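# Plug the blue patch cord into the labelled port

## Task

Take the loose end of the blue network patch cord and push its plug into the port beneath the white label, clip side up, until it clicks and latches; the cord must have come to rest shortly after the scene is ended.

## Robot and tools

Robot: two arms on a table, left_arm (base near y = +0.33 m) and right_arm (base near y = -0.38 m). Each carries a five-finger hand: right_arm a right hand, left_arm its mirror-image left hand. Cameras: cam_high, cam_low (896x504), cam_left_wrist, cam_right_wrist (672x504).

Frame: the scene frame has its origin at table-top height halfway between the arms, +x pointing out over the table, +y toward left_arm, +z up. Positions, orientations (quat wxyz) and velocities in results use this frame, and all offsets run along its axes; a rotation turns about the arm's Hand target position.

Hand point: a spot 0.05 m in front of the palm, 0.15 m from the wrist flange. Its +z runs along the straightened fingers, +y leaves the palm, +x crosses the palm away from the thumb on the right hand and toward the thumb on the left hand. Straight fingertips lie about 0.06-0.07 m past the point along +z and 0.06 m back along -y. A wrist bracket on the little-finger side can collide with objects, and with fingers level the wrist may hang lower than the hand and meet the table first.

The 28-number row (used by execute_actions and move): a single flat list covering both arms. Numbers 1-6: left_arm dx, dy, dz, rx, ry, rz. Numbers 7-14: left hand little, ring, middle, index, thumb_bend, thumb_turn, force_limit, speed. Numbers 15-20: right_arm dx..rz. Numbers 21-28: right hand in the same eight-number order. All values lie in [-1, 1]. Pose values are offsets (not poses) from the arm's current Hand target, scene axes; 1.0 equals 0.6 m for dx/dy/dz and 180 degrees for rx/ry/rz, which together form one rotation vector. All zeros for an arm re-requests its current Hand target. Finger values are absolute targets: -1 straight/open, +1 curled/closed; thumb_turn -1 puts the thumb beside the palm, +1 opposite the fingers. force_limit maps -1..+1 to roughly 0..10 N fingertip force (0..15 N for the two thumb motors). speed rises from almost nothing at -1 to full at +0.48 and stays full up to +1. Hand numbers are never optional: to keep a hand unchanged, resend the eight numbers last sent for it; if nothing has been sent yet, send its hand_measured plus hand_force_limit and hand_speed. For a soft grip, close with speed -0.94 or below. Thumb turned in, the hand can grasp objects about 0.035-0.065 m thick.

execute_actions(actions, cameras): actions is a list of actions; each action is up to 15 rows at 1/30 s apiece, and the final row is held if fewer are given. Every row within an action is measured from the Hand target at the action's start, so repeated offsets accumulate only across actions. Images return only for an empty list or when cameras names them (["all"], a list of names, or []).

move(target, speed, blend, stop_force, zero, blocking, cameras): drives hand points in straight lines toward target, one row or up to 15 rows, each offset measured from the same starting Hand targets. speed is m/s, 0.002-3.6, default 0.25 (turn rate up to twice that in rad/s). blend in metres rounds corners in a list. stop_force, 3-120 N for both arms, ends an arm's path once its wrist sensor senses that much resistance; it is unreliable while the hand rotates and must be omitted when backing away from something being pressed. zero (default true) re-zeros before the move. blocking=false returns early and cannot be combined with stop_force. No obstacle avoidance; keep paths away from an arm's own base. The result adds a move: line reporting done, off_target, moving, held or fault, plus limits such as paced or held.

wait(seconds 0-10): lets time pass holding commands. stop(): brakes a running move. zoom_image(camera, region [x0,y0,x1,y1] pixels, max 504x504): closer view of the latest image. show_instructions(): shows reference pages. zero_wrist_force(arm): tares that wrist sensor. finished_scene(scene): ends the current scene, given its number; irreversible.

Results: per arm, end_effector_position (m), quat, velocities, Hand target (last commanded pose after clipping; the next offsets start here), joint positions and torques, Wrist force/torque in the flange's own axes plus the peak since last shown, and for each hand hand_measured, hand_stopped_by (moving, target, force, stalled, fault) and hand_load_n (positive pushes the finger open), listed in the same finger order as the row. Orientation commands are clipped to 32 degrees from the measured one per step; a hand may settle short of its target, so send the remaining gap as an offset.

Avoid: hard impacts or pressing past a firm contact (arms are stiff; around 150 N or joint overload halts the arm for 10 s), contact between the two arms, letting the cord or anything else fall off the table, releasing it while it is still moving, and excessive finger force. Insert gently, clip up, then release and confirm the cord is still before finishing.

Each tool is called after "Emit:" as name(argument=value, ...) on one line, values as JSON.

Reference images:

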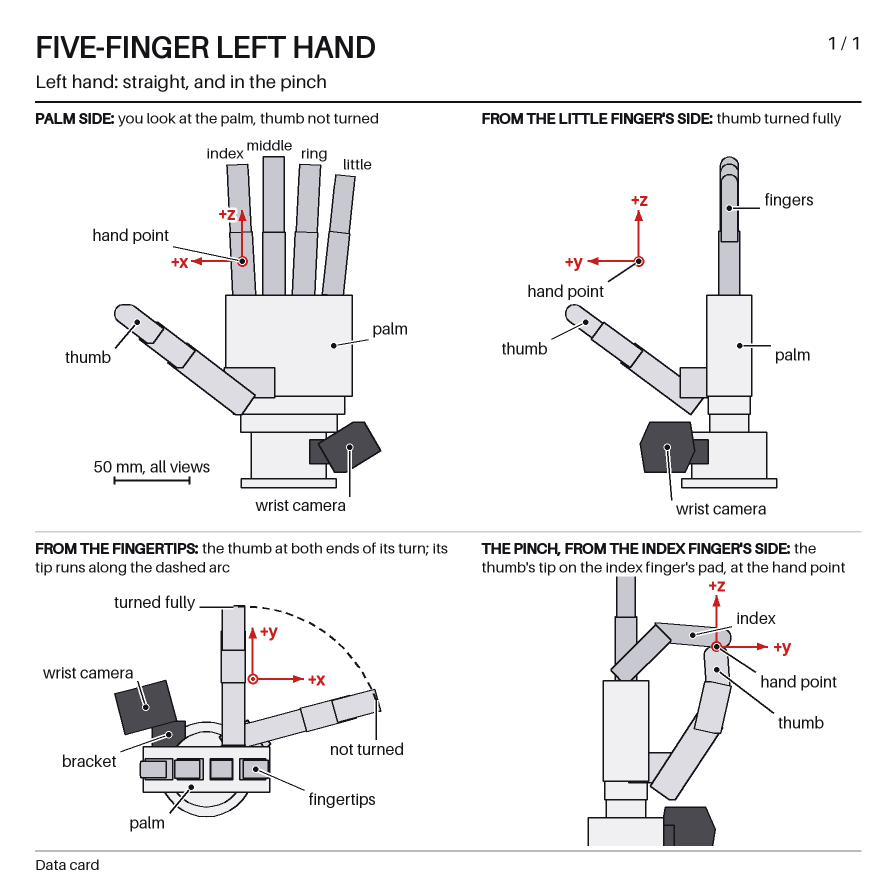

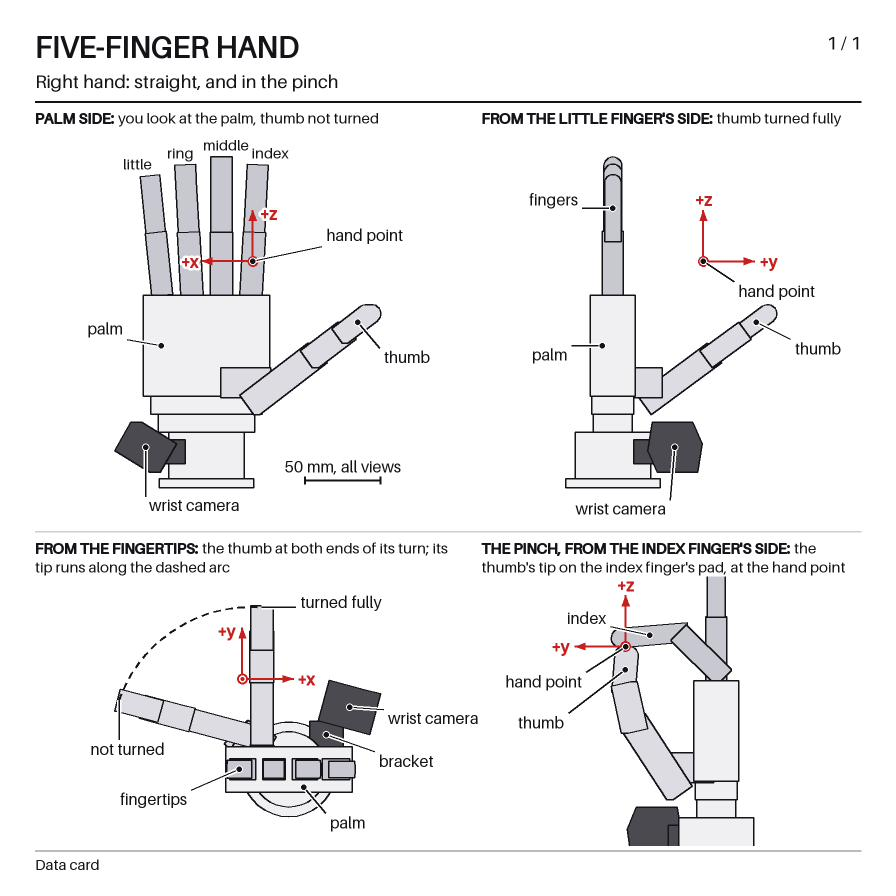

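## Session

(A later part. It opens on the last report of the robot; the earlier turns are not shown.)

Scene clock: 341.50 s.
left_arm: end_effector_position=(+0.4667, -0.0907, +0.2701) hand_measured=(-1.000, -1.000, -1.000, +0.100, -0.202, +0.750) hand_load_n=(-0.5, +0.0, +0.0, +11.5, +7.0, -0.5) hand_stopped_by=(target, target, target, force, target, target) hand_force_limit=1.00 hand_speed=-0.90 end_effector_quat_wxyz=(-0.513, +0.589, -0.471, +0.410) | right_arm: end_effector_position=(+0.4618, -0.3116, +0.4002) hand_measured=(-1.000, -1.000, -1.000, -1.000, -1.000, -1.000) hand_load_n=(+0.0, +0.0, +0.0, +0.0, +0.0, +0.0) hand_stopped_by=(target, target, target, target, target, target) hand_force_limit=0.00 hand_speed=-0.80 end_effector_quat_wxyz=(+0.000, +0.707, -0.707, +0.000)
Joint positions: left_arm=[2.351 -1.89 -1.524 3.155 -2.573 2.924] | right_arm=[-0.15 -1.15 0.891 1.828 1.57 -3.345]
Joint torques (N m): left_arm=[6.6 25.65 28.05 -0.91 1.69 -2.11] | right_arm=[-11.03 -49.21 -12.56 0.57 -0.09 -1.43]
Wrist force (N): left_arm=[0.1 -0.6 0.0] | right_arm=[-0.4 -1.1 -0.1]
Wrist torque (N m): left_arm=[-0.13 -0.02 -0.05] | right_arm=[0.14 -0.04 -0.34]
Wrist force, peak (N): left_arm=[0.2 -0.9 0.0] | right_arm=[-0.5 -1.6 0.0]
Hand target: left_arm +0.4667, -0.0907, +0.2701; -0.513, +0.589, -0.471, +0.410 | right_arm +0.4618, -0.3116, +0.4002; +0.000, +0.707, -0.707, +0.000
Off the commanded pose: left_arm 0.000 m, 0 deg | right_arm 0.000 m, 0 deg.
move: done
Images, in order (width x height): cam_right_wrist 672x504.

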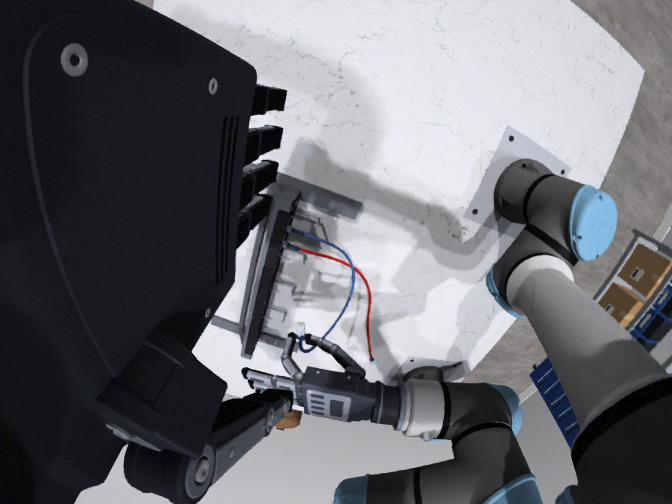

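Emit:
move(target=[0,0,0,0,0,0,-1,-1,-1,0.7,-0.216,0.75,1.0,-0.96,0,0,0,0,0,0,-1,-1,-1,-1,-1,-1,0,-0.8], cameras=[])

Emit:
move(target=[0,0,0,0,0,0,-1,-1,-1,0.75,-0.216,0.75,1.0,-0.9,0,0,0,0,0,0,-1,-1,-1,-1,-1,-1,0,-0.8], cameras=["cam_right_wrist"])

Emit:
zoom_image(camera="cam_right_wrist", region=[290, 318, 312, 344])

Scene clock: 342.23 s.
left_arm: end_effector_position=(+0.4667, -0.0907, +0.2701) hand_measured=(-1.000, -1.000, -1.000, +0.100, -0.218, +0.750) hand_load_n=(+0.0, +0.0, +0.0, +8.5, +5.5, -0.5) hand_stopped_by=(target, target, target, force, target, target) hand_force_limit=1.00 hand_speed=-0.96 end_effector_quat_wxyz=(-0.513, +0.589, -0.471, +0.410) | right_arm: end_effector_position=(+0.4618, -0.3116, +0.4002) hand_measured=(-1.000, -1.000, -1.000, -1.000, -1.000, -1.000) hand_load_n=(+0.0, +0.0, +0.0, +0.0, +0.0, +0.0) hand_stopped_by=(target, target, target, target, target, target) hand_force_limit=0.00 hand_speed=-0.80 end_effector_quat_wxyz=(+0.000, +0.707, -0.707, +0.000)
Joint positions: left_arm=[2.351 -1.89 -1.524 3.155 -2.573 2.924] | right_arm=[-0.15 -1.15 0.891 1.828 1.57 -3.345]
Joint torques (N m): left_arm=[8.2 26.22 28.09 -0.8 1.7 -2.28] | right_arm=[-11.82 -49.83 -12.02 0.71 -0.16 -1.39]
Wrist force (N): left_arm=[0.1 -0.5 0.1] | right_arm=[-0.4 -1.2 0.2]
Wrist torque (N m): left_arm=[-0.15 -0.02 -0.05] | right_arm=[0.12 -0.05 -0.35]
Wrist force, peak (N): left_arm=[0.2 -0.8 -0.1] | right_arm=[-0.9 -1.4 -0.3]
Hand target: left_arm +0.4667, -0.0907, +0.2701; -0.513, +0.589, -0.471, +0.410 | right_arm +0.4618, -0.3116, +0.4002; +0.000, +0.707, -0.707, +0.000
Off the commanded pose: left_arm 0.000 m, 0 deg | right_arm 0.000 m, 0 deg.
move: done
No camera images: "cameras" was empty.

Scene clock: 342.73 s.
left_arm: end_effector_position=(+0.4667, -0.0907, +0.2701) hand_measured=(-1.000, -1.000, -1.000, +0.108, -0.218, +0.750) hand_load_n=(+0.0, +0.0, +0.0, +11.0, +7.0, -1.0) hand_stopped_by=(target, target, target, force, target, target) hand_force_limit=1.00 hand_speed=-0.90 end_effector_quat_wxyz=(-0.513, +0.589, -0.471, +0.410) | right_arm: end_effector_position=(+0.4618, -0.3116, +0.4002) hand_measured=(-1.000, -1.000, -1.000, -1.000, -1.000, -1.000) hand_load_n=(+0.5, +0.0, +0.0, +0.0, +0.0, +0.0) hand_stopped_by=(target, target, target, target, target, target) hand_force_limit=0.00 hand_speed=-0.80 end_effector_quat_wxyz=(+0.000, +0.707, -0.707, +0.000)
Joint positions: left_arm=[2.351 -1.89 -1.524 3.155 -2.573 2.924] | right_arm=[-0.15 -1.15 0.891 1.828 1.57 -3.345]
Joint torques (N m): left_arm=[8.03 27.43 28.38 -0.94 1.72 -2.23] | right_arm=[-9.84 -48.55 -11.88 0.64 -0.06 -1.41]
Wrist force (N): left_arm=[0.2 -0.7 0.0] | right_arm=[-0.7 -1.3 -0.2]
Wrist torque (N m): left_arm=[-0.15 -0.03 -0.05] | right_arm=[0.12 0.00 -0.37]
Wrist force, peak (N): left_arm=[0.4 -0.8 0.0] | right_arm=[-0.5 -1.6 -0.3]
Hand target: left_arm +0.4667, -0.0907, +0.2701; -0.513, +0.589, -0.471, +0.410 | right_arm +0.4618, -0.3116, +0.4002; +0.000, +0.707, -0.707, +0.000
Off the commanded pose: left_arm 0.000 m, 0 deg | right_arm 0.000 m, 0 deg.
move: done
Images, in order (width x height): cam_right_wrist 672x504.

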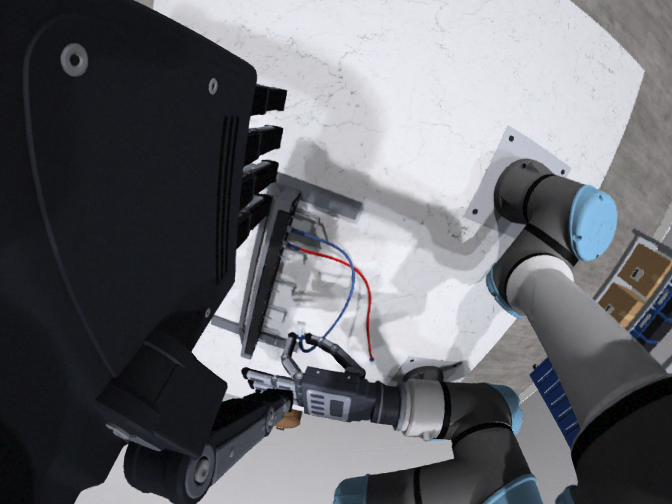

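Scaled by 19.385 from the camera's 672x504 image, which has a finer 960x720 frame.

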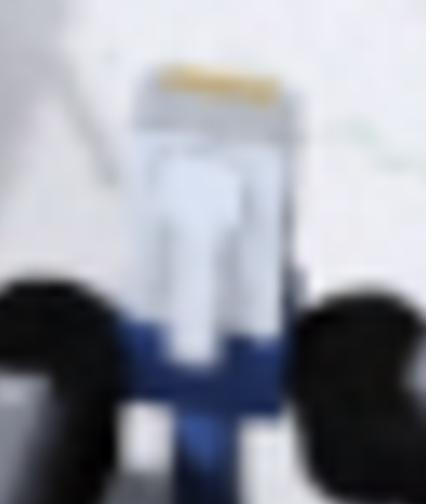

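Emit:
wait(seconds=0.1, cameras=["cam_left_wrist"])

Emit:
zoom_image(camera="cam_left_wrist", region=[310, 240, 360, 310])

Scene clock: 343.03 s.
left_arm: end_effector_position=(+0.4667, -0.0907, +0.2701) hand_measured=(-1.000, -1.000, -1.000, +0.108, -0.218, +0.750) hand_load_n=(+0.0, +0.0, +0.0, +10.5, +7.0, -1.0) hand_stopped_by=(target, target, target, force, target, target) hand_force_limit=1.00 hand_speed=-0.90 end_effector_quat_wxyz=(-0.513, +0.589, -0.471, +0.410) | right_arm: end_effector_position=(+0.4618, -0.3116, +0.4002) hand_measured=(-1.000, -1.000, -1.000, -1.000, -1.000, -1.000) hand_load_n=(+0.0, +0.0, +0.0, +0.0, +0.0, +0.0) hand_stopped_by=(target, target, target, target, target, target) hand_force_limit=0.00 hand_speed=-0.80 end_effector_quat_wxyz=(+0.000, +0.707, -0.707, +0.000)
Joint positions: left_arm=[2.351 -1.89 -1.524 3.155 -2.573 2.924] | right_arm=[-0.15 -1.15 0.891 1.828 1.57 -3.345]
Joint torques (N m): left_arm=[6.77 26.5 28.1 -1.01 1.63 -2.13] | right_arm=[-10.28 -49.42 -11.86 0.7 -0.18 -1.4]
Wrist force (N): left_arm=[0.4 -0.7 0.0] | right_arm=[-0.4 -1.3 0.1]
Wrist torque (N m): left_arm=[-0.16 -0.06 -0.03] | right_arm=[0.11 -0.04 -0.35]
Wrist force, peak (N): left_arm=[0.4 -0.7 0.0] | right_arm=[-0.5 -1.5 -0.1]
Hand target: left_arm +0.4667, -0.0907, +0.2701; -0.513, +0.589, -0.471, +0.410 | right_arm +0.4618, -0.3116, +0.4002; +0.000, +0.707, -0.707, +0.000
Off the commanded pose: left_arm 0.000 m, 0 deg | right_arm 0.000 m, 0 deg.
wait: 0.10 s; at rest from the start
Images, in order (width x height): cam_left_wrist 672x504.

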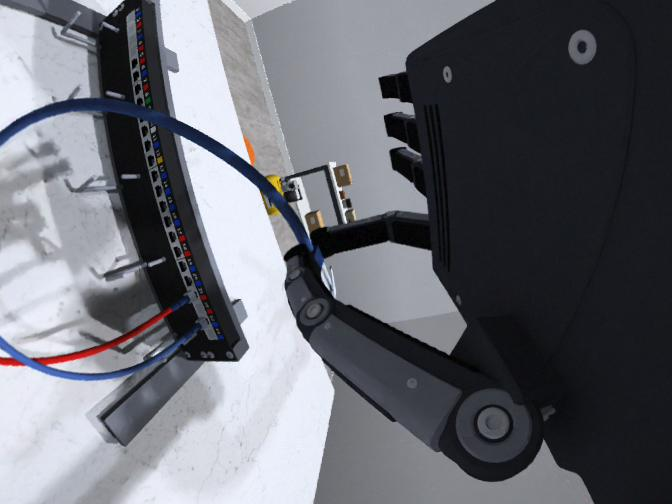

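Scaled by 7.200 from the camera's 672x504 image, which has a finer 960x720 frame.

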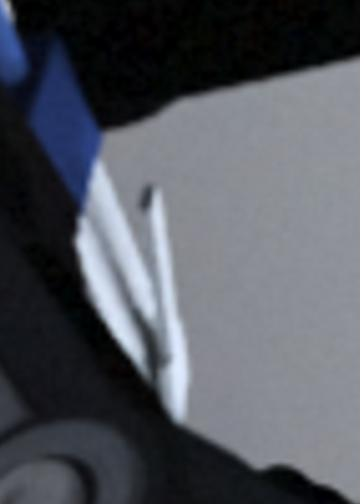

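Emit:
move(target=[0.0,0.1,0.2,0,0,0,-1,-1,-1,0.75,-0.216,0.75,1.0,-0.9,0,0,0,0,0,0,-1,-1,-1,-1,-1,-1,0,-0.8], speed=0.2, cameras=["cam_right_wrist"])

Scene clock: 344.77 s.
left_arm: end_effector_position=(+0.4667, -0.0307, +0.3900) hand_measured=(-1.000, -1.000, -1.000, +0.108, -0.218, +0.750) hand_load_n=(+0.0, +0.0, +0.0, +11.0, +7.0, +0.0) hand_stopped_by=(target, target, target, force, target, target) hand_force_limit=1.00 hand_speed=-0.90 end_effector_quat_wxyz=(-0.513, +0.589, -0.471, +0.410) | right_arm: end_effector_position=(+0.4618, -0.3116, +0.4002) hand_measured=(-1.000, -1.000, -1.000, -1.000, -1.000, -1.000) hand_load_n=(+0.0, +0.0, +0.0, +0.0, -0.5, +0.0) hand_stopped_by=(target, target, target, target, target, target) hand_force_limit=0.00 hand_speed=-0.80 end_effector_quat_wxyz=(+0.000, +0.707, -0.707, +0.000)
Joint positions: left_arm=[2.447 -1.718 -1.428 2.92 -2.48 2.964] | right_arm=[-0.15 -1.15 0.891 1.828 1.57 -3.345]
Joint torques (N m): left_arm=[9.7 40.56 29.06 -0.87 1.46 -1.87] | right_arm=[-11.11 -48.97 -11.63 0.84 -0.08 -1.55]
Wrist force (N): left_arm=[0.2 -0.2 0.4] | right_arm=[-0.5 -1.3 -0.1]
Wrist torque (N m): left_arm=[-0.13 -0.01 -0.26] | right_arm=[0.12 -0.02 -0.36]
Wrist force, peak (N): left_arm=[-0.3 -1.2 0.1] | right_arm=[-0.6 -1.6 -0.4]
Hand target: left_arm +0.4667, -0.0307, +0.3901; -0.513, +0.589, -0.471, +0.410 | right_arm +0.4618, -0.3116, +0.4002; +0.000, +0.707, -0.707, +0.000
Off the commanded pose: left_arm 0.000 m, 0 deg | right_arm 0.000 m, 0 deg.
move: done
Images, in order (width x height): cam_right_wrist 672x504.

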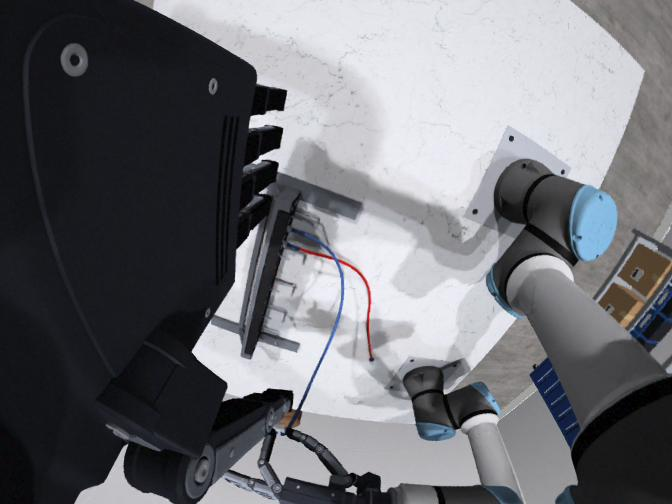

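Emit:
zoom_image(camera="cam_right_wrist", region=[262, 385, 322, 445])

Scaled by 8.400 from the camera's 672x504 image, which has a finer 960x720 frame.

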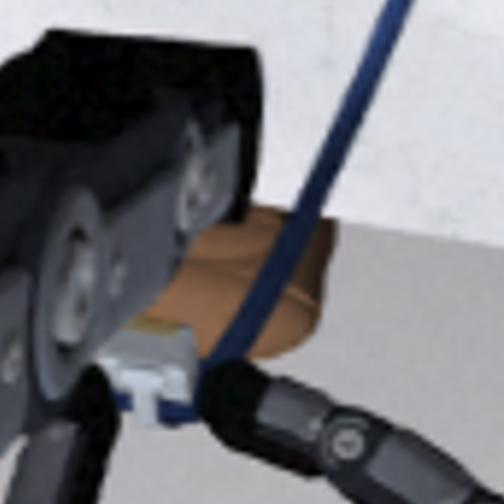

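Emit:
move(target=[-0.083,0.0,-0.03,0,0,0,-1,-1,-1,0.75,-0.216,0.75,1.0,-0.9,0,0,0,0,0,0,-1,-1,-1,-1,-1,-1,0,-0.8], speed=0.15, cameras=["cam_right_wrist"])

Emit:
zoom_image(camera="cam_right_wrist", region=[300, 385, 360, 445])

Scene clock: 345.93 s.
left_arm: end_effector_position=(+0.4170, -0.0307, +0.3722) hand_measured=(-1.000, -1.000, -1.000, +0.108, -0.218, +0.750) hand_load_n=(+0.0, +0.0, +0.0, +11.0, +7.0, +0.0) hand_stopped_by=(target, target, target, force, target, target) hand_force_limit=1.00 hand_speed=-0.90 end_effector_quat_wxyz=(-0.513, +0.589, -0.471, +0.410) | right_arm: end_effector_position=(+0.4618, -0.3116, +0.4002) hand_measured=(-1.000, -1.000, -1.000, -1.000, -1.000, -1.000) hand_load_n=(+0.0, +0.0, +0.0, +0.0, -0.5, +0.0) hand_stopped_by=(target, target, target, target, target, target) hand_force_limit=0.00 hand_speed=-0.80 end_effector_quat_wxyz=(+0.000, +0.707, -0.707, +0.000)
Joint positions: left_arm=[2.367 -1.663 -1.537 2.948 -2.557 2.932] | right_arm=[-0.15 -1.15 0.891 1.828 1.57 -3.345]
Joint torques (N m): left_arm=[-8.87 37.43 10.41 1.73 -2.47 -2.07] | right_arm=[-12.03 -48.93 -11.98 0.65 -0.18 -1.27]
Wrist force (N): left_arm=[0.2 -0.5 0.0] | right_arm=[-0.5 -1.1 -0.3]
Wrist torque (N m): left_arm=[-0.14 0.00 -0.06] | right_arm=[0.15 -0.02 -0.35]
Wrist force, peak (N): left_arm=[0.3 -0.8 0.7] | right_arm=[-0.7 -1.6 -0.2]
Hand target: left_arm +0.4169, -0.0307, +0.3721; -0.513, +0.589, -0.471, +0.410 | right_arm +0.4618, -0.3116, +0.4002; +0.000, +0.707, -0.707, +0.000
Off the commanded pose: left_arm 0.000 m, 0 deg | right_arm 0.000 m, 0 deg.
move: done
Images, in order (width x height): cam_right_wrist 672x504.

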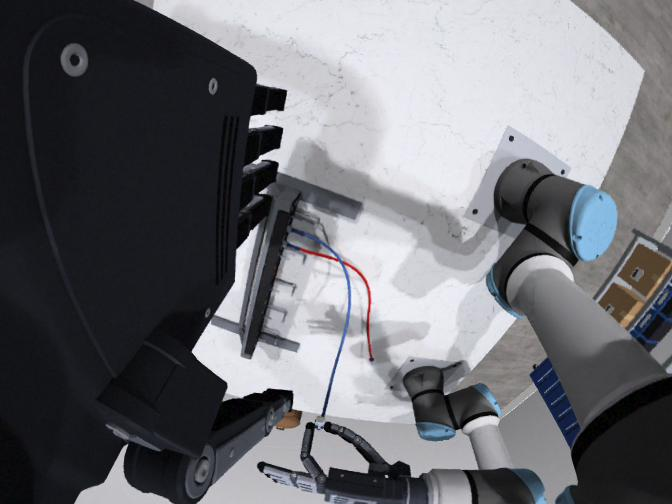

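Scaled by 8.400 from the camera's 672x504 image, which has a finer 960x720 frame.

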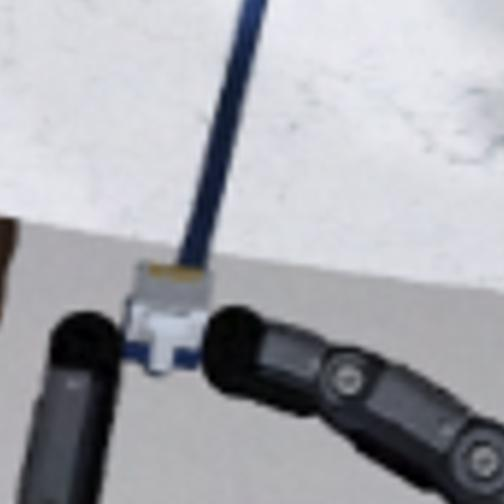

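Emit:
zoom_image(camera="cam_right_wrist", region=[308, 410, 336, 436])

Scaled by 18.000 from the camera's 672x504 image, which has a finer 960x720 frame.

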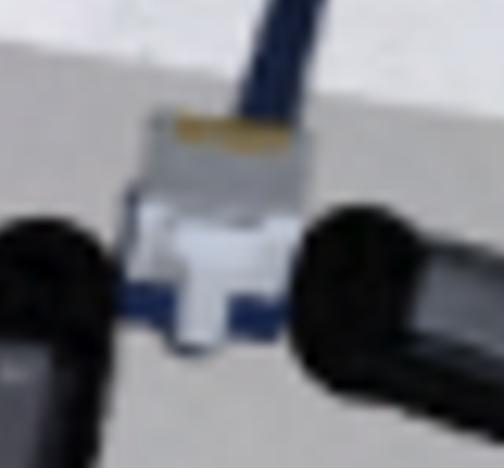

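Emit:
wait(seconds=0.1, cameras=["cam_left_wrist"])

Emit:
zoom_image(camera="cam_left_wrist", region=[310, 240, 340, 300])

Scene clock: 346.67 s.
left_arm: end_effector_position=(+0.4169, -0.0307, +0.3721) hand_measured=(-1.000, -1.000, -1.000, +0.108, -0.218, +0.750) hand_load_n=(+0.0, +0.0, -0.5, +11.0, +7.0, +0.0) hand_stopped_by=(target, target, target, force, target, target) hand_force_limit=1.00 hand_speed=-0.90 end_effector_quat_wxyz=(-0.513, +0.589, -0.471, +0.410) | right_arm: end_effector_position=(+0.4618, -0.3116, +0.4002) hand_measured=(-1.000, -1.000, -1.000, -1.000, -1.000, -1.000) hand_load_n=(+0.0, +0.0, +0.0, +0.0, +0.0, +0.0) hand_stopped_by=(target, target, target, target, target, target) hand_force_limit=0.00 hand_speed=-0.80 end_effector_quat_wxyz=(+0.000, +0.707, -0.707, +0.000)
Joint positions: left_arm=[2.367 -1.663 -1.537 2.948 -2.558 2.932] | right_arm=[-0.15 -1.15 0.891 1.828 1.57 -3.345]
Joint torques (N m): left_arm=[-9.33 38.04 11.45 1.79 -2.23 -2.15] | right_arm=[-11.52 -49.4 -12.14 0.88 -0.16 -1.64]
Wrist force (N): left_arm=[0.3 -0.5 0.0] | right_arm=[-0.3 -1.4 -0.2]
Wrist torque (N m): left_arm=[-0.15 -0.03 -0.06] | right_arm=[0.10 -0.05 -0.35]
Wrist force, peak (N): left_arm=[0.2 -0.7 0.0] | right_arm=[-0.6 -1.4 0.0]
Hand target: left_arm +0.4169, -0.0307, +0.3721; -0.513, +0.589, -0.471, +0.410 | right_arm +0.4618, -0.3116, +0.4002; +0.000, +0.707, -0.707, +0.000
Off the commanded pose: left_arm 0.000 m, 0 deg | right_arm 0.000 m, 0 deg.
wait: 0.10 s; at rest from the start
Images, in order (width x height): cam_left_wrist 672x504.

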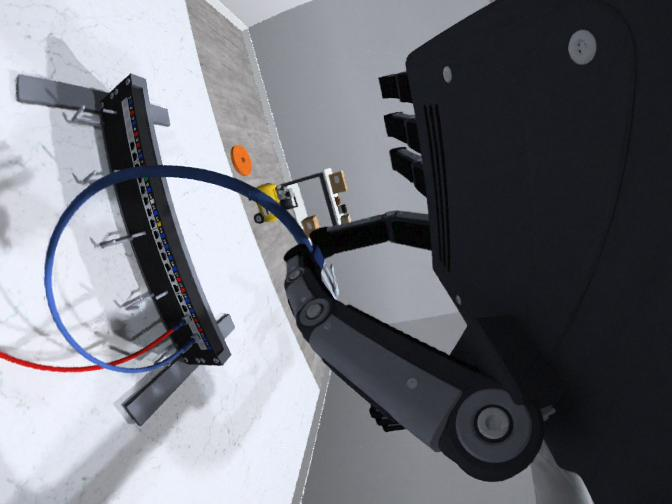

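Scaled by 8.400 from the camera's 672x504 image, which has a finer 960x720 frame.

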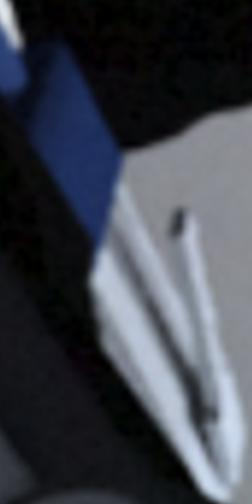

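Emit:
move(target=[[0.0,0.05,-0.12,0,0,0.2,-1,-1,-1,0.75,-0.216,0.75,1.0,-0.9,-0.353,-0.2307,0,0,0,0,-1,-1,-1,-1,-1,-1,0,-0.8],[0.05,0.13,-0.287,0,0,0.4172,-1,-1,-1,0.75,-0.216,0.75,1.0,-0.9,-0.353,-0.2307,0,0,0,0,-1,-1,-1,-1,-1,-1,0,-0.8]], speed=[0.3,0.3], blend=[0.03,0], cameras=["cam_left_wrist", "cam_high"])

Scene clock: 351.97 s.
left_arm: end_effector_position=(+0.4469, +0.0473, +0.1999) hand_measured=(-1.000, -1.000, -1.000, +0.108, -0.218, +0.750) hand_load_n=(+0.0, +0.0, +0.0, +11.0, +7.0, -0.5) hand_stopped_by=(target, target, target, force, target, target) hand_force_limit=1.00 hand_speed=-0.90 end_effector_quat_wxyz=(-0.657, +0.754, -0.015, +0.012) end_effector_velocity=(-0.001, +0.000, +0.001) end_effector_angular_velocity=(-0.001, +0.004, +0.000) | right_arm: end_effector_position=(+0.2500, -0.4500, +0.4002) hand_measured=(-1.000, -1.000, -1.000, -1.000, -1.000, -1.000) hand_load_n=(+0.0, +0.0, +0.0, +0.0, +0.0, +0.0) hand_stopped_by=(target, target, target, target, target, target) hand_force_limit=0.00 hand_speed=-0.80 end_effector_quat_wxyz=(+0.000, +0.707, -0.707, +0.000)
Joint positions: left_arm=[2.464 -2.222 -1.202 3.651 -3.798 3.324] | right_arm=[-0.815 -1.674 1.507 1.738 1.57 -4.01]
Joint velocities: left_arm=[0 0.002 -0.001 0.001 -0.001 0.005] | right_arm=[within noise]
Joint torques (N m): left_arm=[8.49 61.64 9.44 0.88 -1.85 2.27] | right_arm=[-11.5 -24.85 -11.5 4.24 -1.94 -1.76]
Wrist force (N): left_arm=[0.4 -0.9 0.2] | right_arm=[-0.8 -0.9 -0.4]
Wrist torque (N m): left_arm=[-0.20 -0.06 -0.22] | right_arm=[0.16 0.05 -0.28]
Wrist force, peak (N): left_arm=[0.4 -1.2 0.5] | right_arm=[-0.9 -2.5 0.1]
Hand target: left_arm +0.4469, +0.0473, +0.1999; -0.657, +0.754, -0.015, +0.012 | right_arm +0.2500, -0.4500, +0.4002; +0.000, +0.707, -0.707, +0.000
Off the commanded pose: left_arm 0.000 m, 0 deg | right_arm 0.000 m, 0 deg.
move: done
Images, in order (width x height): cam_high 896x504, cam_left_wrist 672x504.

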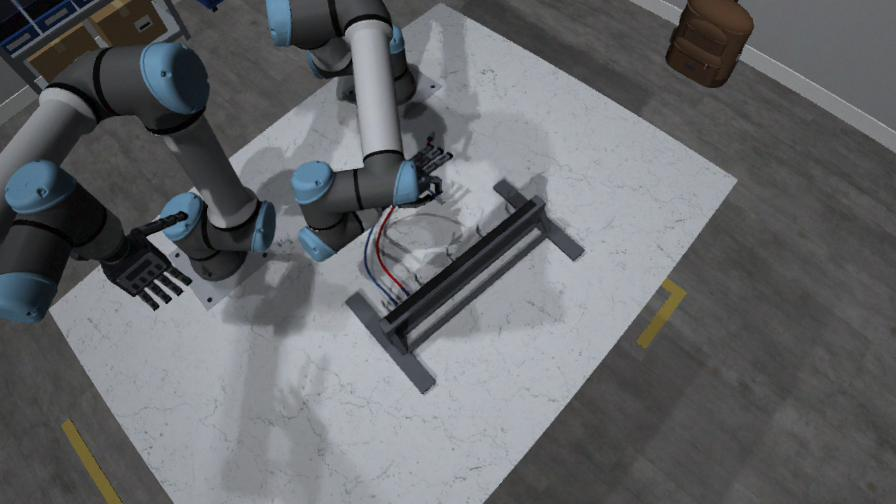

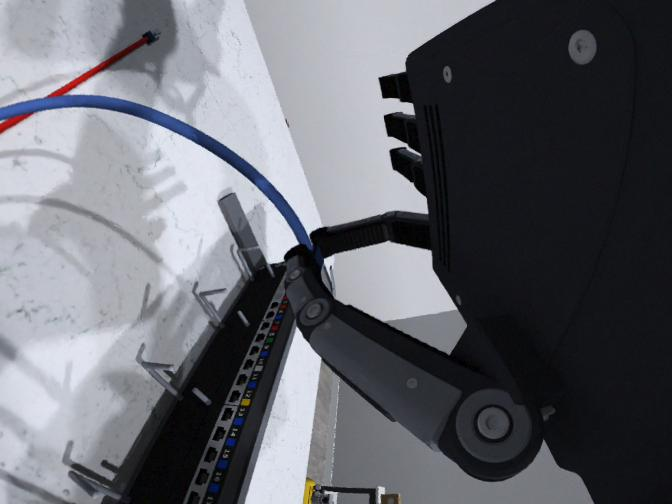

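Emit:
execute_actions(actions=[], cameras=["cam_high","cam_left_wrist"])

Scene clock: 352.67 s.
left_arm: end_effector_position=(+0.4469, +0.0473, +0.1999) hand_measured=(-1.000, -1.000, -1.000, +0.108, -0.218, +0.750) hand_load_n=(+0.0, +0.0, +0.0, +11.0, +7.0, -0.5) hand_stopped_by=(target, target, target, force, target, target) hand_force_limit=1.00 hand_speed=-0.90 end_effector_quat_wxyz=(-0.657, +0.754, -0.015, +0.012) | right_arm: end_effector_position=(+0.2500, -0.4500, +0.4002) hand_measured=(-1.000, -1.000, -1.000, -1.000, -1.000, -1.000) hand_load_n=(+0.0, +0.0, +0.0, +0.0, +0.0, +0.0) hand_stopped_by=(target, target, target, target, target, target) hand_force_limit=0.00 hand_speed=-0.80 end_effector_quat_wxyz=(+0.000, +0.707, -0.707, +0.000)
Joint positions: left_arm=[2.464 -2.222 -1.202 3.652 -3.798 3.324] | right_arm=[-0.815 -1.674 1.507 1.738 1.57 -4.01]
Joint velocities: within noise
Joint torques (N m): left_arm=[7.85 60.67 9.28 1.01 -1.5 2.34] | right_arm=[-10.34 -24.94 -12.16 4.02 -1.94 -1.81]
Motor temperatures (°C): left_arm=[30 33 36 38 40 36] | right_arm=[33 30 33 37 37 39]
Wrist force (N): left_arm=[0.4 -0.7 0.3] | right_arm=[-0.5 -1.1 -0.4]
Wrist torque (N m): left_arm=[-0.18 -0.05 -0.22] | right_arm=[0.14 0.00 -0.26]
Wrist force, peak (N): left_arm=[0.4 -0.9 0.1] | right_arm=[-0.7 -1.2 -0.1]
Hand target: left_arm +0.4469, +0.0473, +0.1999; -0.657, +0.754, -0.015, +0.012 | right_arm +0.2500, -0.4500, +0.4002; +0.000, +0.707, -0.707, +0.000
Off the commanded pose: left_arm 0.000 m, 0 deg | right_arm 0.000 m, 0 deg.
Images, in order (width x height): cam_high 896x504, cam_left_wrist 672x504.

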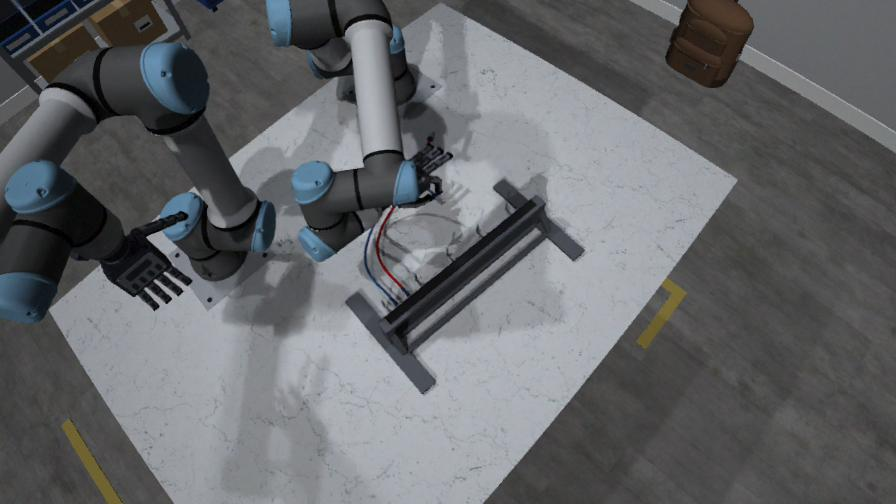

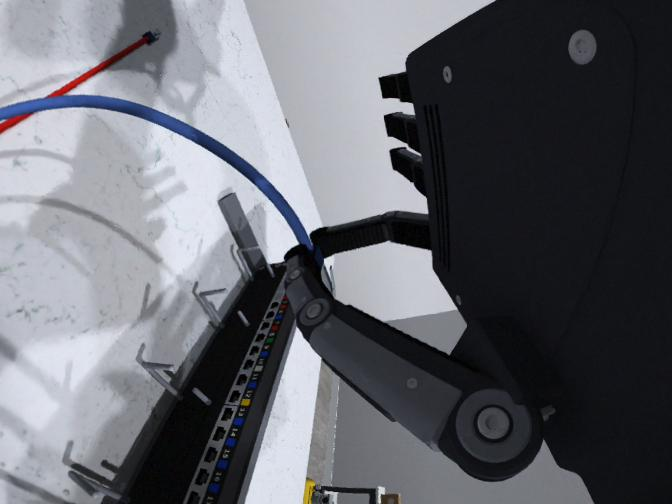

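Emit:
move(target=[[0.08,0.012,-0.165,0,0,0,-1,-1,-1,0.75,-0.216,0.75,1.0,-0.9,0,0,0,0,0,0,-1,-1,-1,-1,-1,-1,0,-0.8],[0.0968,0.0117,-0.1857,0,0,0,-1,-1,-1,0.75,-0.216,0.75,1.0,-0.9,0,0,0,0,0,0,-1,-1,-1,-1,-1,-1,0,-0.8]], speed=0.06, cameras=["cam_left_wrist"])

Emit:
zoom_image(camera="cam_left_wrist", region=[322, 254, 358, 310])

Emit:
zoom_image(camera="cam_left_wrist", region=[276, 230, 376, 330])

Scene clock: 355.77 s.
left_arm: end_effector_position=(+0.5048, +0.0544, +0.0887) hand_measured=(-1.000, -1.000, -1.000, +0.108, -0.218, +0.750) hand_load_n=(+0.0, +0.0, +0.0, +11.0, +6.5, -1.5) hand_stopped_by=(target, target, target, force, target, target) hand_force_limit=1.00 hand_speed=-0.90 end_effector_quat_wxyz=(-0.657, +0.754, -0.015, +0.012) | right_arm: end_effector_position=(+0.2500, -0.4500, +0.4002) hand_measured=(-1.000, -1.000, -1.000, -1.000, -1.000, -1.000) hand_load_n=(+0.0, +0.0, +0.0, +0.0, +0.0, +0.0) hand_stopped_by=(target, target, target, target, target, target) hand_force_limit=0.00 hand_speed=-0.80 end_effector_quat_wxyz=(+0.000, +0.707, -0.707, +0.000)
Joint positions: left_arm=[2.524 -2.398 -1.193 3.839 -3.739 3.349] | right_arm=[-0.815 -1.674 1.507 1.738 1.57 -4.01]
Joint torques (N m): left_arm=[7.86 44.1 25.11 1.1 2.41 2.31] | right_arm=[-11.72 -25.71 -13.01 4.3 -1.46 -1.83]
Wrist force (N): left_arm=[0.6 -0.7 -0.1] | right_arm=[-0.2 -1.1 -0.3]
Wrist torque (N m): left_arm=[-0.16 -0.08 -0.20] | right_arm=[0.13 -0.04 -0.25]
Wrist force, peak (N): left_arm=[0.0 -1.3 0.0] | right_arm=[-0.5 -1.6 -0.2]
Hand target: left_arm +0.5050, +0.0544, +0.0885; -0.657, +0.754, -0.015, +0.012 | right_arm +0.2500, -0.4500, +0.4002; +0.000, +0.707, -0.707, +0.000
Off the commanded pose: left_arm 0.000 m, 0 deg | right_arm 0.000 m, 0 deg.
move: done
Images, in order (width x height): cam_left_wrist 672x504.

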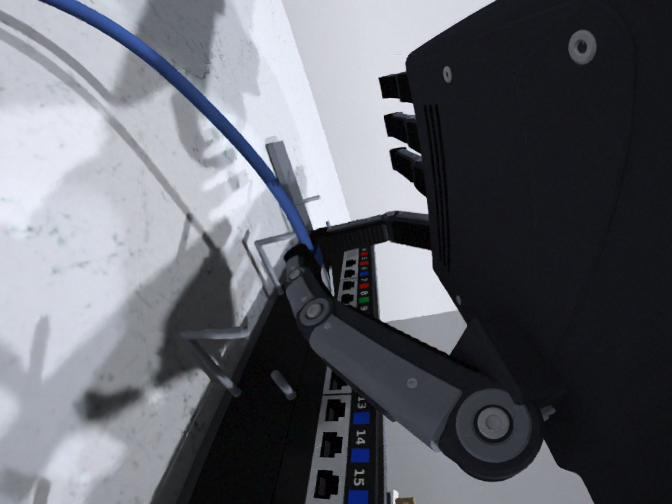

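Scaled by 9.000 from the camera's 672x504 image, which has a finer 960x720 frame.

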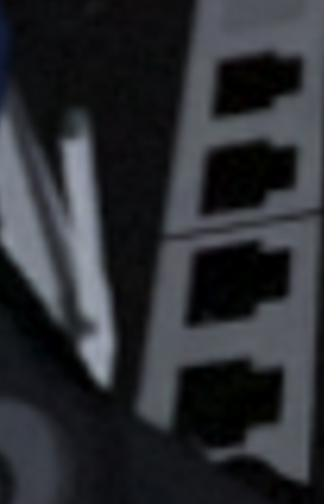

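Scaled by 5.040 from the camera's 672x504 image, which has a finer 960x720 frame.

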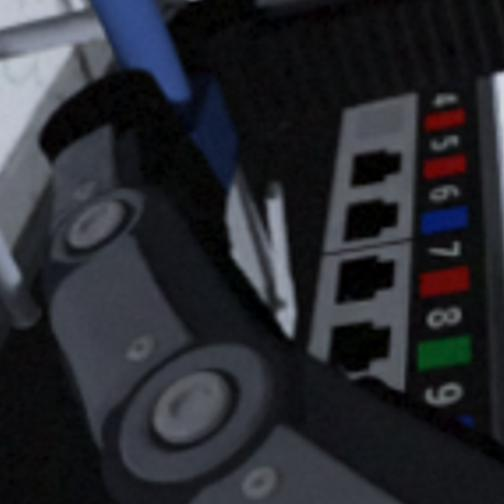

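Emit:
zoom_image(camera="cam_left_wrist", region=[310, 370, 390, 500])

Emit:
zoom_image(camera="cam_left_wrist", region=[330, 240, 390, 330])

Scaled by 3.877 from the camera's 672x504 image, which has a finer 960x720 frame.

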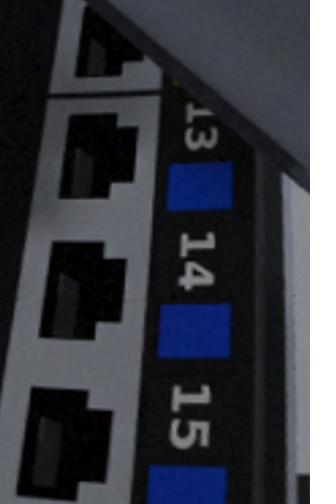

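Scaled by 5.600 from the camera's 672x504 image, which has a finer 960x720 frame.

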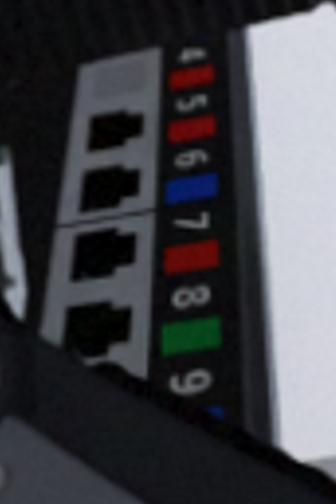

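Emit:
move(target=[0.0383,-0.0047,0,0,0,0,-1,-1,-1,0.75,-0.216,0.75,1.0,-0.9,0,0,0,0,0,0,-1,-1,-1,-1,-1,-1,0,-0.8], speed=0.04, cameras=["cam_left_wrist"])

Emit:
zoom_image(camera="cam_left_wrist", region=[322, 254, 358, 310])

Emit:
zoom_image(camera="cam_left_wrist", region=[300, 210, 380, 330])

Emit:
zoom_image(camera="cam_left_wrist", region=[310, 370, 390, 500])

Scene clock: 358.13 s.
left_arm: end_effector_position=(+0.5279, +0.0515, +0.0885) hand_measured=(-1.000, -1.000, -1.000, +0.108, -0.218, +0.750) hand_load_n=(+0.0, +0.0, +0.0, +11.0, +6.5, -1.0) hand_stopped_by=(target, target, target, force, target, target) hand_force_limit=1.00 hand_speed=-0.90 end_effector_quat_wxyz=(-0.657, +0.754, -0.015, +0.012) | right_arm: end_effector_position=(+0.2500, -0.4500, +0.4002) hand_measured=(-1.000, -1.000, -1.000, -1.000, -1.000, -1.000) hand_load_n=(+0.0, +0.0, +0.0, +0.0, +0.0, +0.0) hand_stopped_by=(target, target, target, target, target, target) hand_force_limit=0.00 hand_speed=-0.80 end_effector_quat_wxyz=(+0.000, +0.707, -0.707, +0.000)
Joint positions: left_arm=[2.54 -2.44 -1.115 3.808 -3.724 3.356] | right_arm=[-0.815 -1.674 1.507 1.738 1.57 -4.01]
Joint torques (N m): left_arm=[7.67 44.9 26.09 -1.31 2.64 1.99] | right_arm=[-11.49 -24.68 -11.99 4.48 -1.71 -1.65]
Wrist force (N): left_arm=[0.4 -0.8 -0.2] | right_arm=[-0.6 -0.9 -0.1]
Wrist torque (N m): left_arm=[-0.18 -0.05 -0.21] | right_arm=[0.16 0.01 -0.26]
Wrist force, peak (N): left_arm=[0.7 -0.9 -0.1] | right_arm=[-0.4 -1.5 -0.4]
Hand target: left_arm +0.5279, +0.0515, +0.0885; -0.657, +0.754, -0.015, +0.012 | right_arm +0.2500, -0.4500, +0.4002; +0.000, +0.707, -0.707, +0.000
Off the commanded pose: left_arm 0.000 m, 0 deg | right_arm 0.000 m, 0 deg.
move: done
Images, in order (width x height): cam_left_wrist 672x504.

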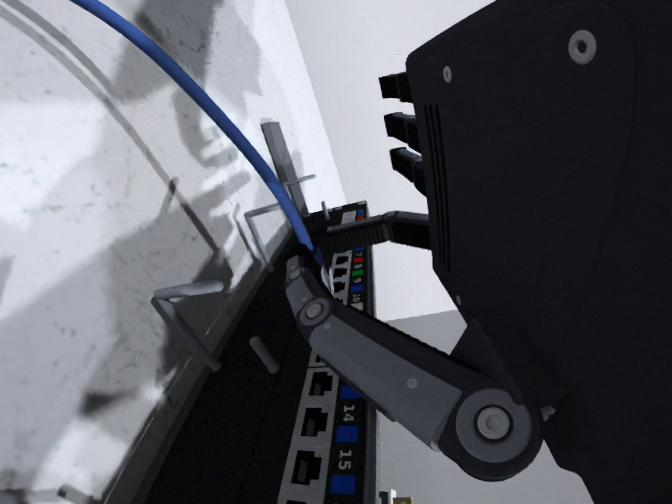

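Scaled by 9.000 from the camera's 672x504 image, which has a finer 960x720 frame.

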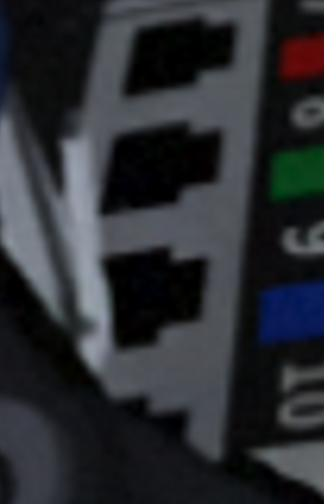

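Scaled by 4.200 from the camera's 672x504 image, which has a finer 960x720 frame.

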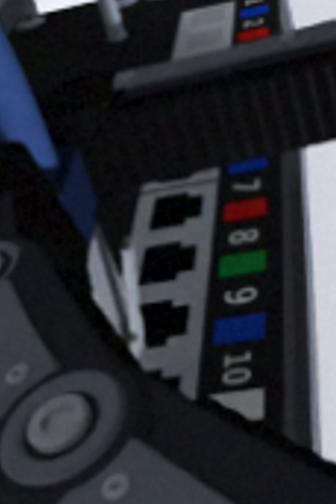

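Scaled by 3.877 from the camera's 672x504 image, which has a finer 960x720 frame.

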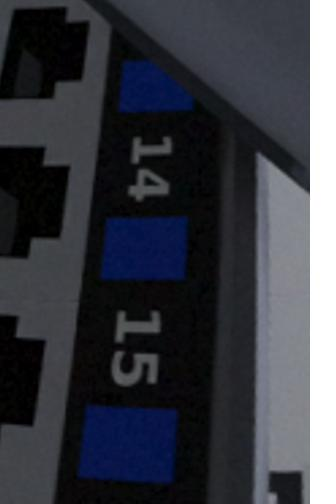

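Emit:
move(target=[0.01,0.003,0,0,0,0,-1,-1,-1,0.75,-0.216,0.75,1.0,-0.9,0,0,0,0,0,0,-1,-1,-1,-1,-1,-1,0,-0.8], speed=0.02)

Emit:
move(target=[0.0267,-0.00327,0,0,0,0,-1,-1,-1,0.75,-0.216,0.75,1.0,-0.9,0,0,0,0,0,0,-1,-1,-1,-1,-1,-1,0,-0.8], speed=0.006, stop_force=3, cameras=["cam_left_wrist"])

Emit:
zoom_image(camera="cam_left_wrist", region=[322, 254, 358, 310])

Scene clock: 359.67 s.
left_arm: end_effector_position=(+0.5338, +0.0533, +0.0885) hand_measured=(-1.000, -1.000, -1.000, +0.108, -0.218, +0.750) hand_load_n=(+0.0, +0.0, +0.0, +11.0, +7.0, -1.0) hand_stopped_by=(target, target, target, force, target, target) hand_force_limit=1.00 hand_speed=-0.90 end_effector_quat_wxyz=(-0.657, +0.754, -0.015, +0.012) | right_arm: end_effector_position=(+0.2500, -0.4500, +0.4002) hand_measured=(-1.000, -1.000, -1.000, -1.000, -1.000, -1.000) hand_load_n=(+0.0, +0.0, +0.0, +0.0, -0.5, +0.0) hand_stopped_by=(target, target, target, target, target, target) hand_force_limit=0.00 hand_speed=-0.80 end_effector_quat_wxyz=(+0.000, +0.707, -0.707, +0.000)
Joint positions: left_arm=[2.547 -2.447 -1.102 3.805 -3.718 3.359] | right_arm=[-0.815 -1.674 1.507 1.738 1.57 -4.01]
Joint torques (N m): left_arm=[10.14 46.86 27.47 -1.69 2.54 2.32] | right_arm=[-12.09 -25.09 -11.37 4.24 -1.64 -1.66]
Wrist force (N): left_arm=[0.4 -0.9 0.0] | right_arm=[-0.2 -1.1 -0.2]
Wrist torque (N m): left_arm=[-0.19 -0.06 -0.20] | right_arm=[0.12 -0.04 -0.25]
Wrist force, peak (N): left_arm=[0.6 -0.9 0.2] | right_arm=[-0.5 -1.5 0.1]
Hand target: left_arm +0.5339, +0.0533, +0.0885; -0.657, +0.754, -0.015, +0.012 | right_arm +0.2500, -0.4500, +0.4002; +0.000, +0.707, -0.707, +0.000
Off the commanded pose: left_arm 0.000 m, 0 deg | right_arm 0.000 m, 0 deg.
move: done

Scene clock: 361.83 s.
left_arm: end_effector_position=(+0.5395, +0.0527, +0.0885) hand_measured=(-1.000, -1.000, -1.000, +0.108, -0.218, +0.750) hand_load_n=(+0.0, +0.0, +0.0, +11.0, +6.0, -2.0) hand_stopped_by=(target, target, target, force, target, target) hand_force_limit=1.00 hand_speed=-0.90 end_effector_quat_wxyz=(-0.657, +0.754, -0.015, +0.012) | right_arm: end_effector_position=(+0.2500, -0.4500, +0.4002) hand_measured=(-1.000, -1.000, -1.000, -1.000, -1.000, -1.000) hand_load_n=(+0.0, +0.0, +0.0, +0.0, -0.5, +0.0) hand_stopped_by=(target, target, target, target, target, target) hand_force_limit=0.00 hand_speed=-0.80 end_effector_quat_wxyz=(+0.000, +0.707, -0.707, +0.000)
Joint positions: left_arm=[2.551 -2.458 -1.082 3.796 -3.714 3.361] | right_arm=[-0.815 -1.674 1.507 1.738 1.57 -4.01]
Joint torques (N m): left_arm=[-9.82 68.05 8.47 1.16 -1.31 -2.11] | right_arm=[-10.51 -25.48 -12.22 4.38 -1.83 -1.59]
Wrist force (N): left_arm=[-0.1 -1.0 0.0] | right_arm=[-0.8 -0.9 -0.3]
Wrist torque (N m): left_arm=[-0.18 -0.04 -0.20] | right_arm=[0.16 0.05 -0.28]
Wrist force, peak (N): left_arm=[-2.6 -1.9 0.6] | right_arm=[-0.7 -1.4 -0.5]
Hand target: left_arm +0.5395, +0.0527, +0.0885; -0.657, +0.754, -0.015, +0.012 (not the last commanded pose) | right_arm +0.2500, -0.4500, +0.4002; +0.000, +0.707, -0.707, +0.000
Off the commanded pose: left_arm 0.011 m, 0 deg | right_arm 0.000 m, 0 deg.
move: contact (left_arm)
Images, in order (width x height): cam_left_wrist 672x504.

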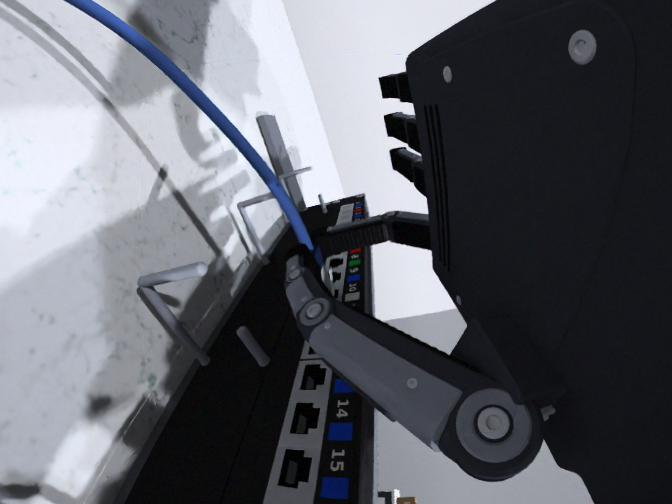

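Scaled by 9.000 from the camera's 672x504 image, which has a finer 960x720 frame.

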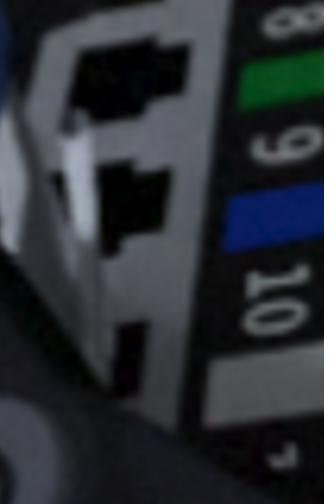

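Emit:
move(target=[-0.0033,0.001,0.001,0,0,0,-1,-1,-1,0.75,-0.216,0.75,1.0,-0.9,0,0,0,0,0,0,-1,-1,-1,-1,-1,-1,0,-0.8], speed=0.02)

Emit:
move(target=[0.02,-0.00245,0,0,0,0,-1,-1,-1,0.75,-0.216,0.75,1.0,-0.9,0,0,0,0,0,0,-1,-1,-1,-1,-1,-1,0,-0.8], speed=0.006, stop_force=3, cameras=["cam_left_wrist"])

Emit:
zoom_image(camera="cam_left_wrist", region=[322, 254, 358, 310])

Scene clock: 362.77 s.
left_arm: end_effector_position=(+0.5376, +0.0532, +0.0891) hand_measured=(-1.000, -1.000, -1.000, +0.108, -0.218, +0.750) hand_load_n=(+0.0, +0.0, +0.0, +11.0, +6.5, -1.5) hand_stopped_by=(target, target, target, force, target, target) hand_force_limit=1.00 hand_speed=-0.90 end_effector_quat_wxyz=(-0.657, +0.754, -0.015, +0.012) | right_arm: end_effector_position=(+0.2500, -0.4500, +0.4002) hand_measured=(-1.000, -1.000, -1.000, -1.000, -1.000, -1.000) hand_load_n=(+0.0, +0.0, +0.0, +0.0, +0.0, +0.0) hand_stopped_by=(target, target, target, target, target, target) hand_force_limit=0.00 hand_speed=-0.80 end_effector_quat_wxyz=(+0.000, +0.707, -0.707, +0.000)
Joint positions: left_arm=[2.55 -2.453 -1.089 3.799 -3.715 3.36] | right_arm=[-0.815 -1.674 1.507 1.738 1.57 -4.01]
Joint torques (N m): left_arm=[-9.61 67.45 7.83 1.41 -1.51 -2.36] | right_arm=[-11.67 -24.95 -12.62 4.1 -1.36 -1.61]
Wrist force (N): left_arm=[0.5 -0.7 0.1] | right_arm=[-0.3 -0.7 -0.2]
Wrist torque (N m): left_arm=[-0.17 -0.06 -0.11] | right_arm=[0.18 -0.03 -0.25]
Wrist force, peak (N): left_arm=[0.5 -0.9 0.2] | right_arm=[-0.4 -1.5 -0.1]
Hand target: left_arm +0.5375, +0.0533, +0.0891; -0.657, +0.754, -0.015, +0.012 | right_arm +0.2500, -0.4500, +0.4002; +0.000, +0.707, -0.707, +0.000
Off the commanded pose: left_arm 0.000 m, 0 deg | right_arm 0.000 m, 0 deg.
move: done

Scene clock: 364.37 s.
left_arm: end_effector_position=(+0.5397, +0.0530, +0.0891) hand_measured=(-1.000, -1.000, -1.000, +0.108, -0.218, +0.750) hand_load_n=(+0.0, +0.0, +0.0, +11.0, +6.0, -1.5) hand_stopped_by=(target, target, target, force, target, target) hand_force_limit=1.00 hand_speed=-0.90 end_effector_quat_wxyz=(-0.657, +0.754, -0.015, +0.012) | right_arm: end_effector_position=(+0.2500, -0.4500, +0.4002) hand_measured=(-1.000, -1.000, -1.000, -1.000, -1.000, -1.000) hand_load_n=(+0.0, +0.0, +0.0, +0.0, +0.0, +0.0) hand_stopped_by=(target, target, target, target, target, target) hand_force_limit=0.00 hand_speed=-0.80 end_effector_quat_wxyz=(+0.000, +0.707, -0.707, +0.000)
Joint positions: left_arm=[2.551 -2.457 -1.082 3.796 -3.714 3.361] | right_arm=[-0.815 -1.674 1.507 1.738 1.57 -4.01]
Joint torques (N m): left_arm=[-8.37 68.81 8.31 0.89 -1.31 -2.14] | right_arm=[-10.96 -25.22 -12.65 4.05 -1.61 -1.29]
Wrist force (N): left_arm=[-0.2 -0.9 -0.1] | right_arm=[-0.8 -0.7 -0.5]
Wrist torque (N m): left_arm=[-0.17 -0.04 -0.20] | right_arm=[0.20 0.05 -0.28]
Wrist force, peak (N): left_arm=[-2.6 -1.6 0.8] | right_arm=[-0.3 -1.5 -0.1]
Hand target: left_arm +0.5397, +0.0530, +0.0891; -0.657, +0.754, -0.015, +0.012 (not the last commanded pose) | right_arm +0.2500, -0.4500, +0.4002; +0.000, +0.707, -0.707, +0.000
Off the commanded pose: left_arm 0.010 m, 0 deg | right_arm 0.000 m, 0 deg.
move: contact (left_arm)
Images, in order (width x height): cam_left_wrist 672x504.

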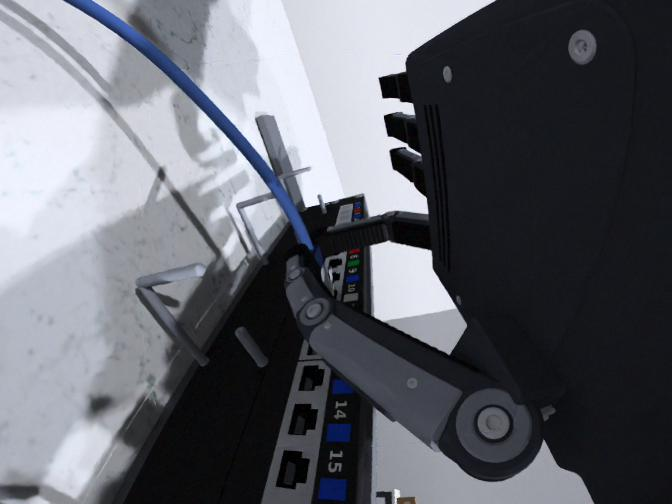

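Scaled by 9.000 from the camera's 672x504 image, which has a finer 960x720 frame.

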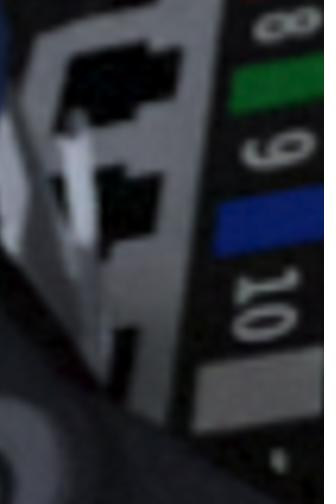

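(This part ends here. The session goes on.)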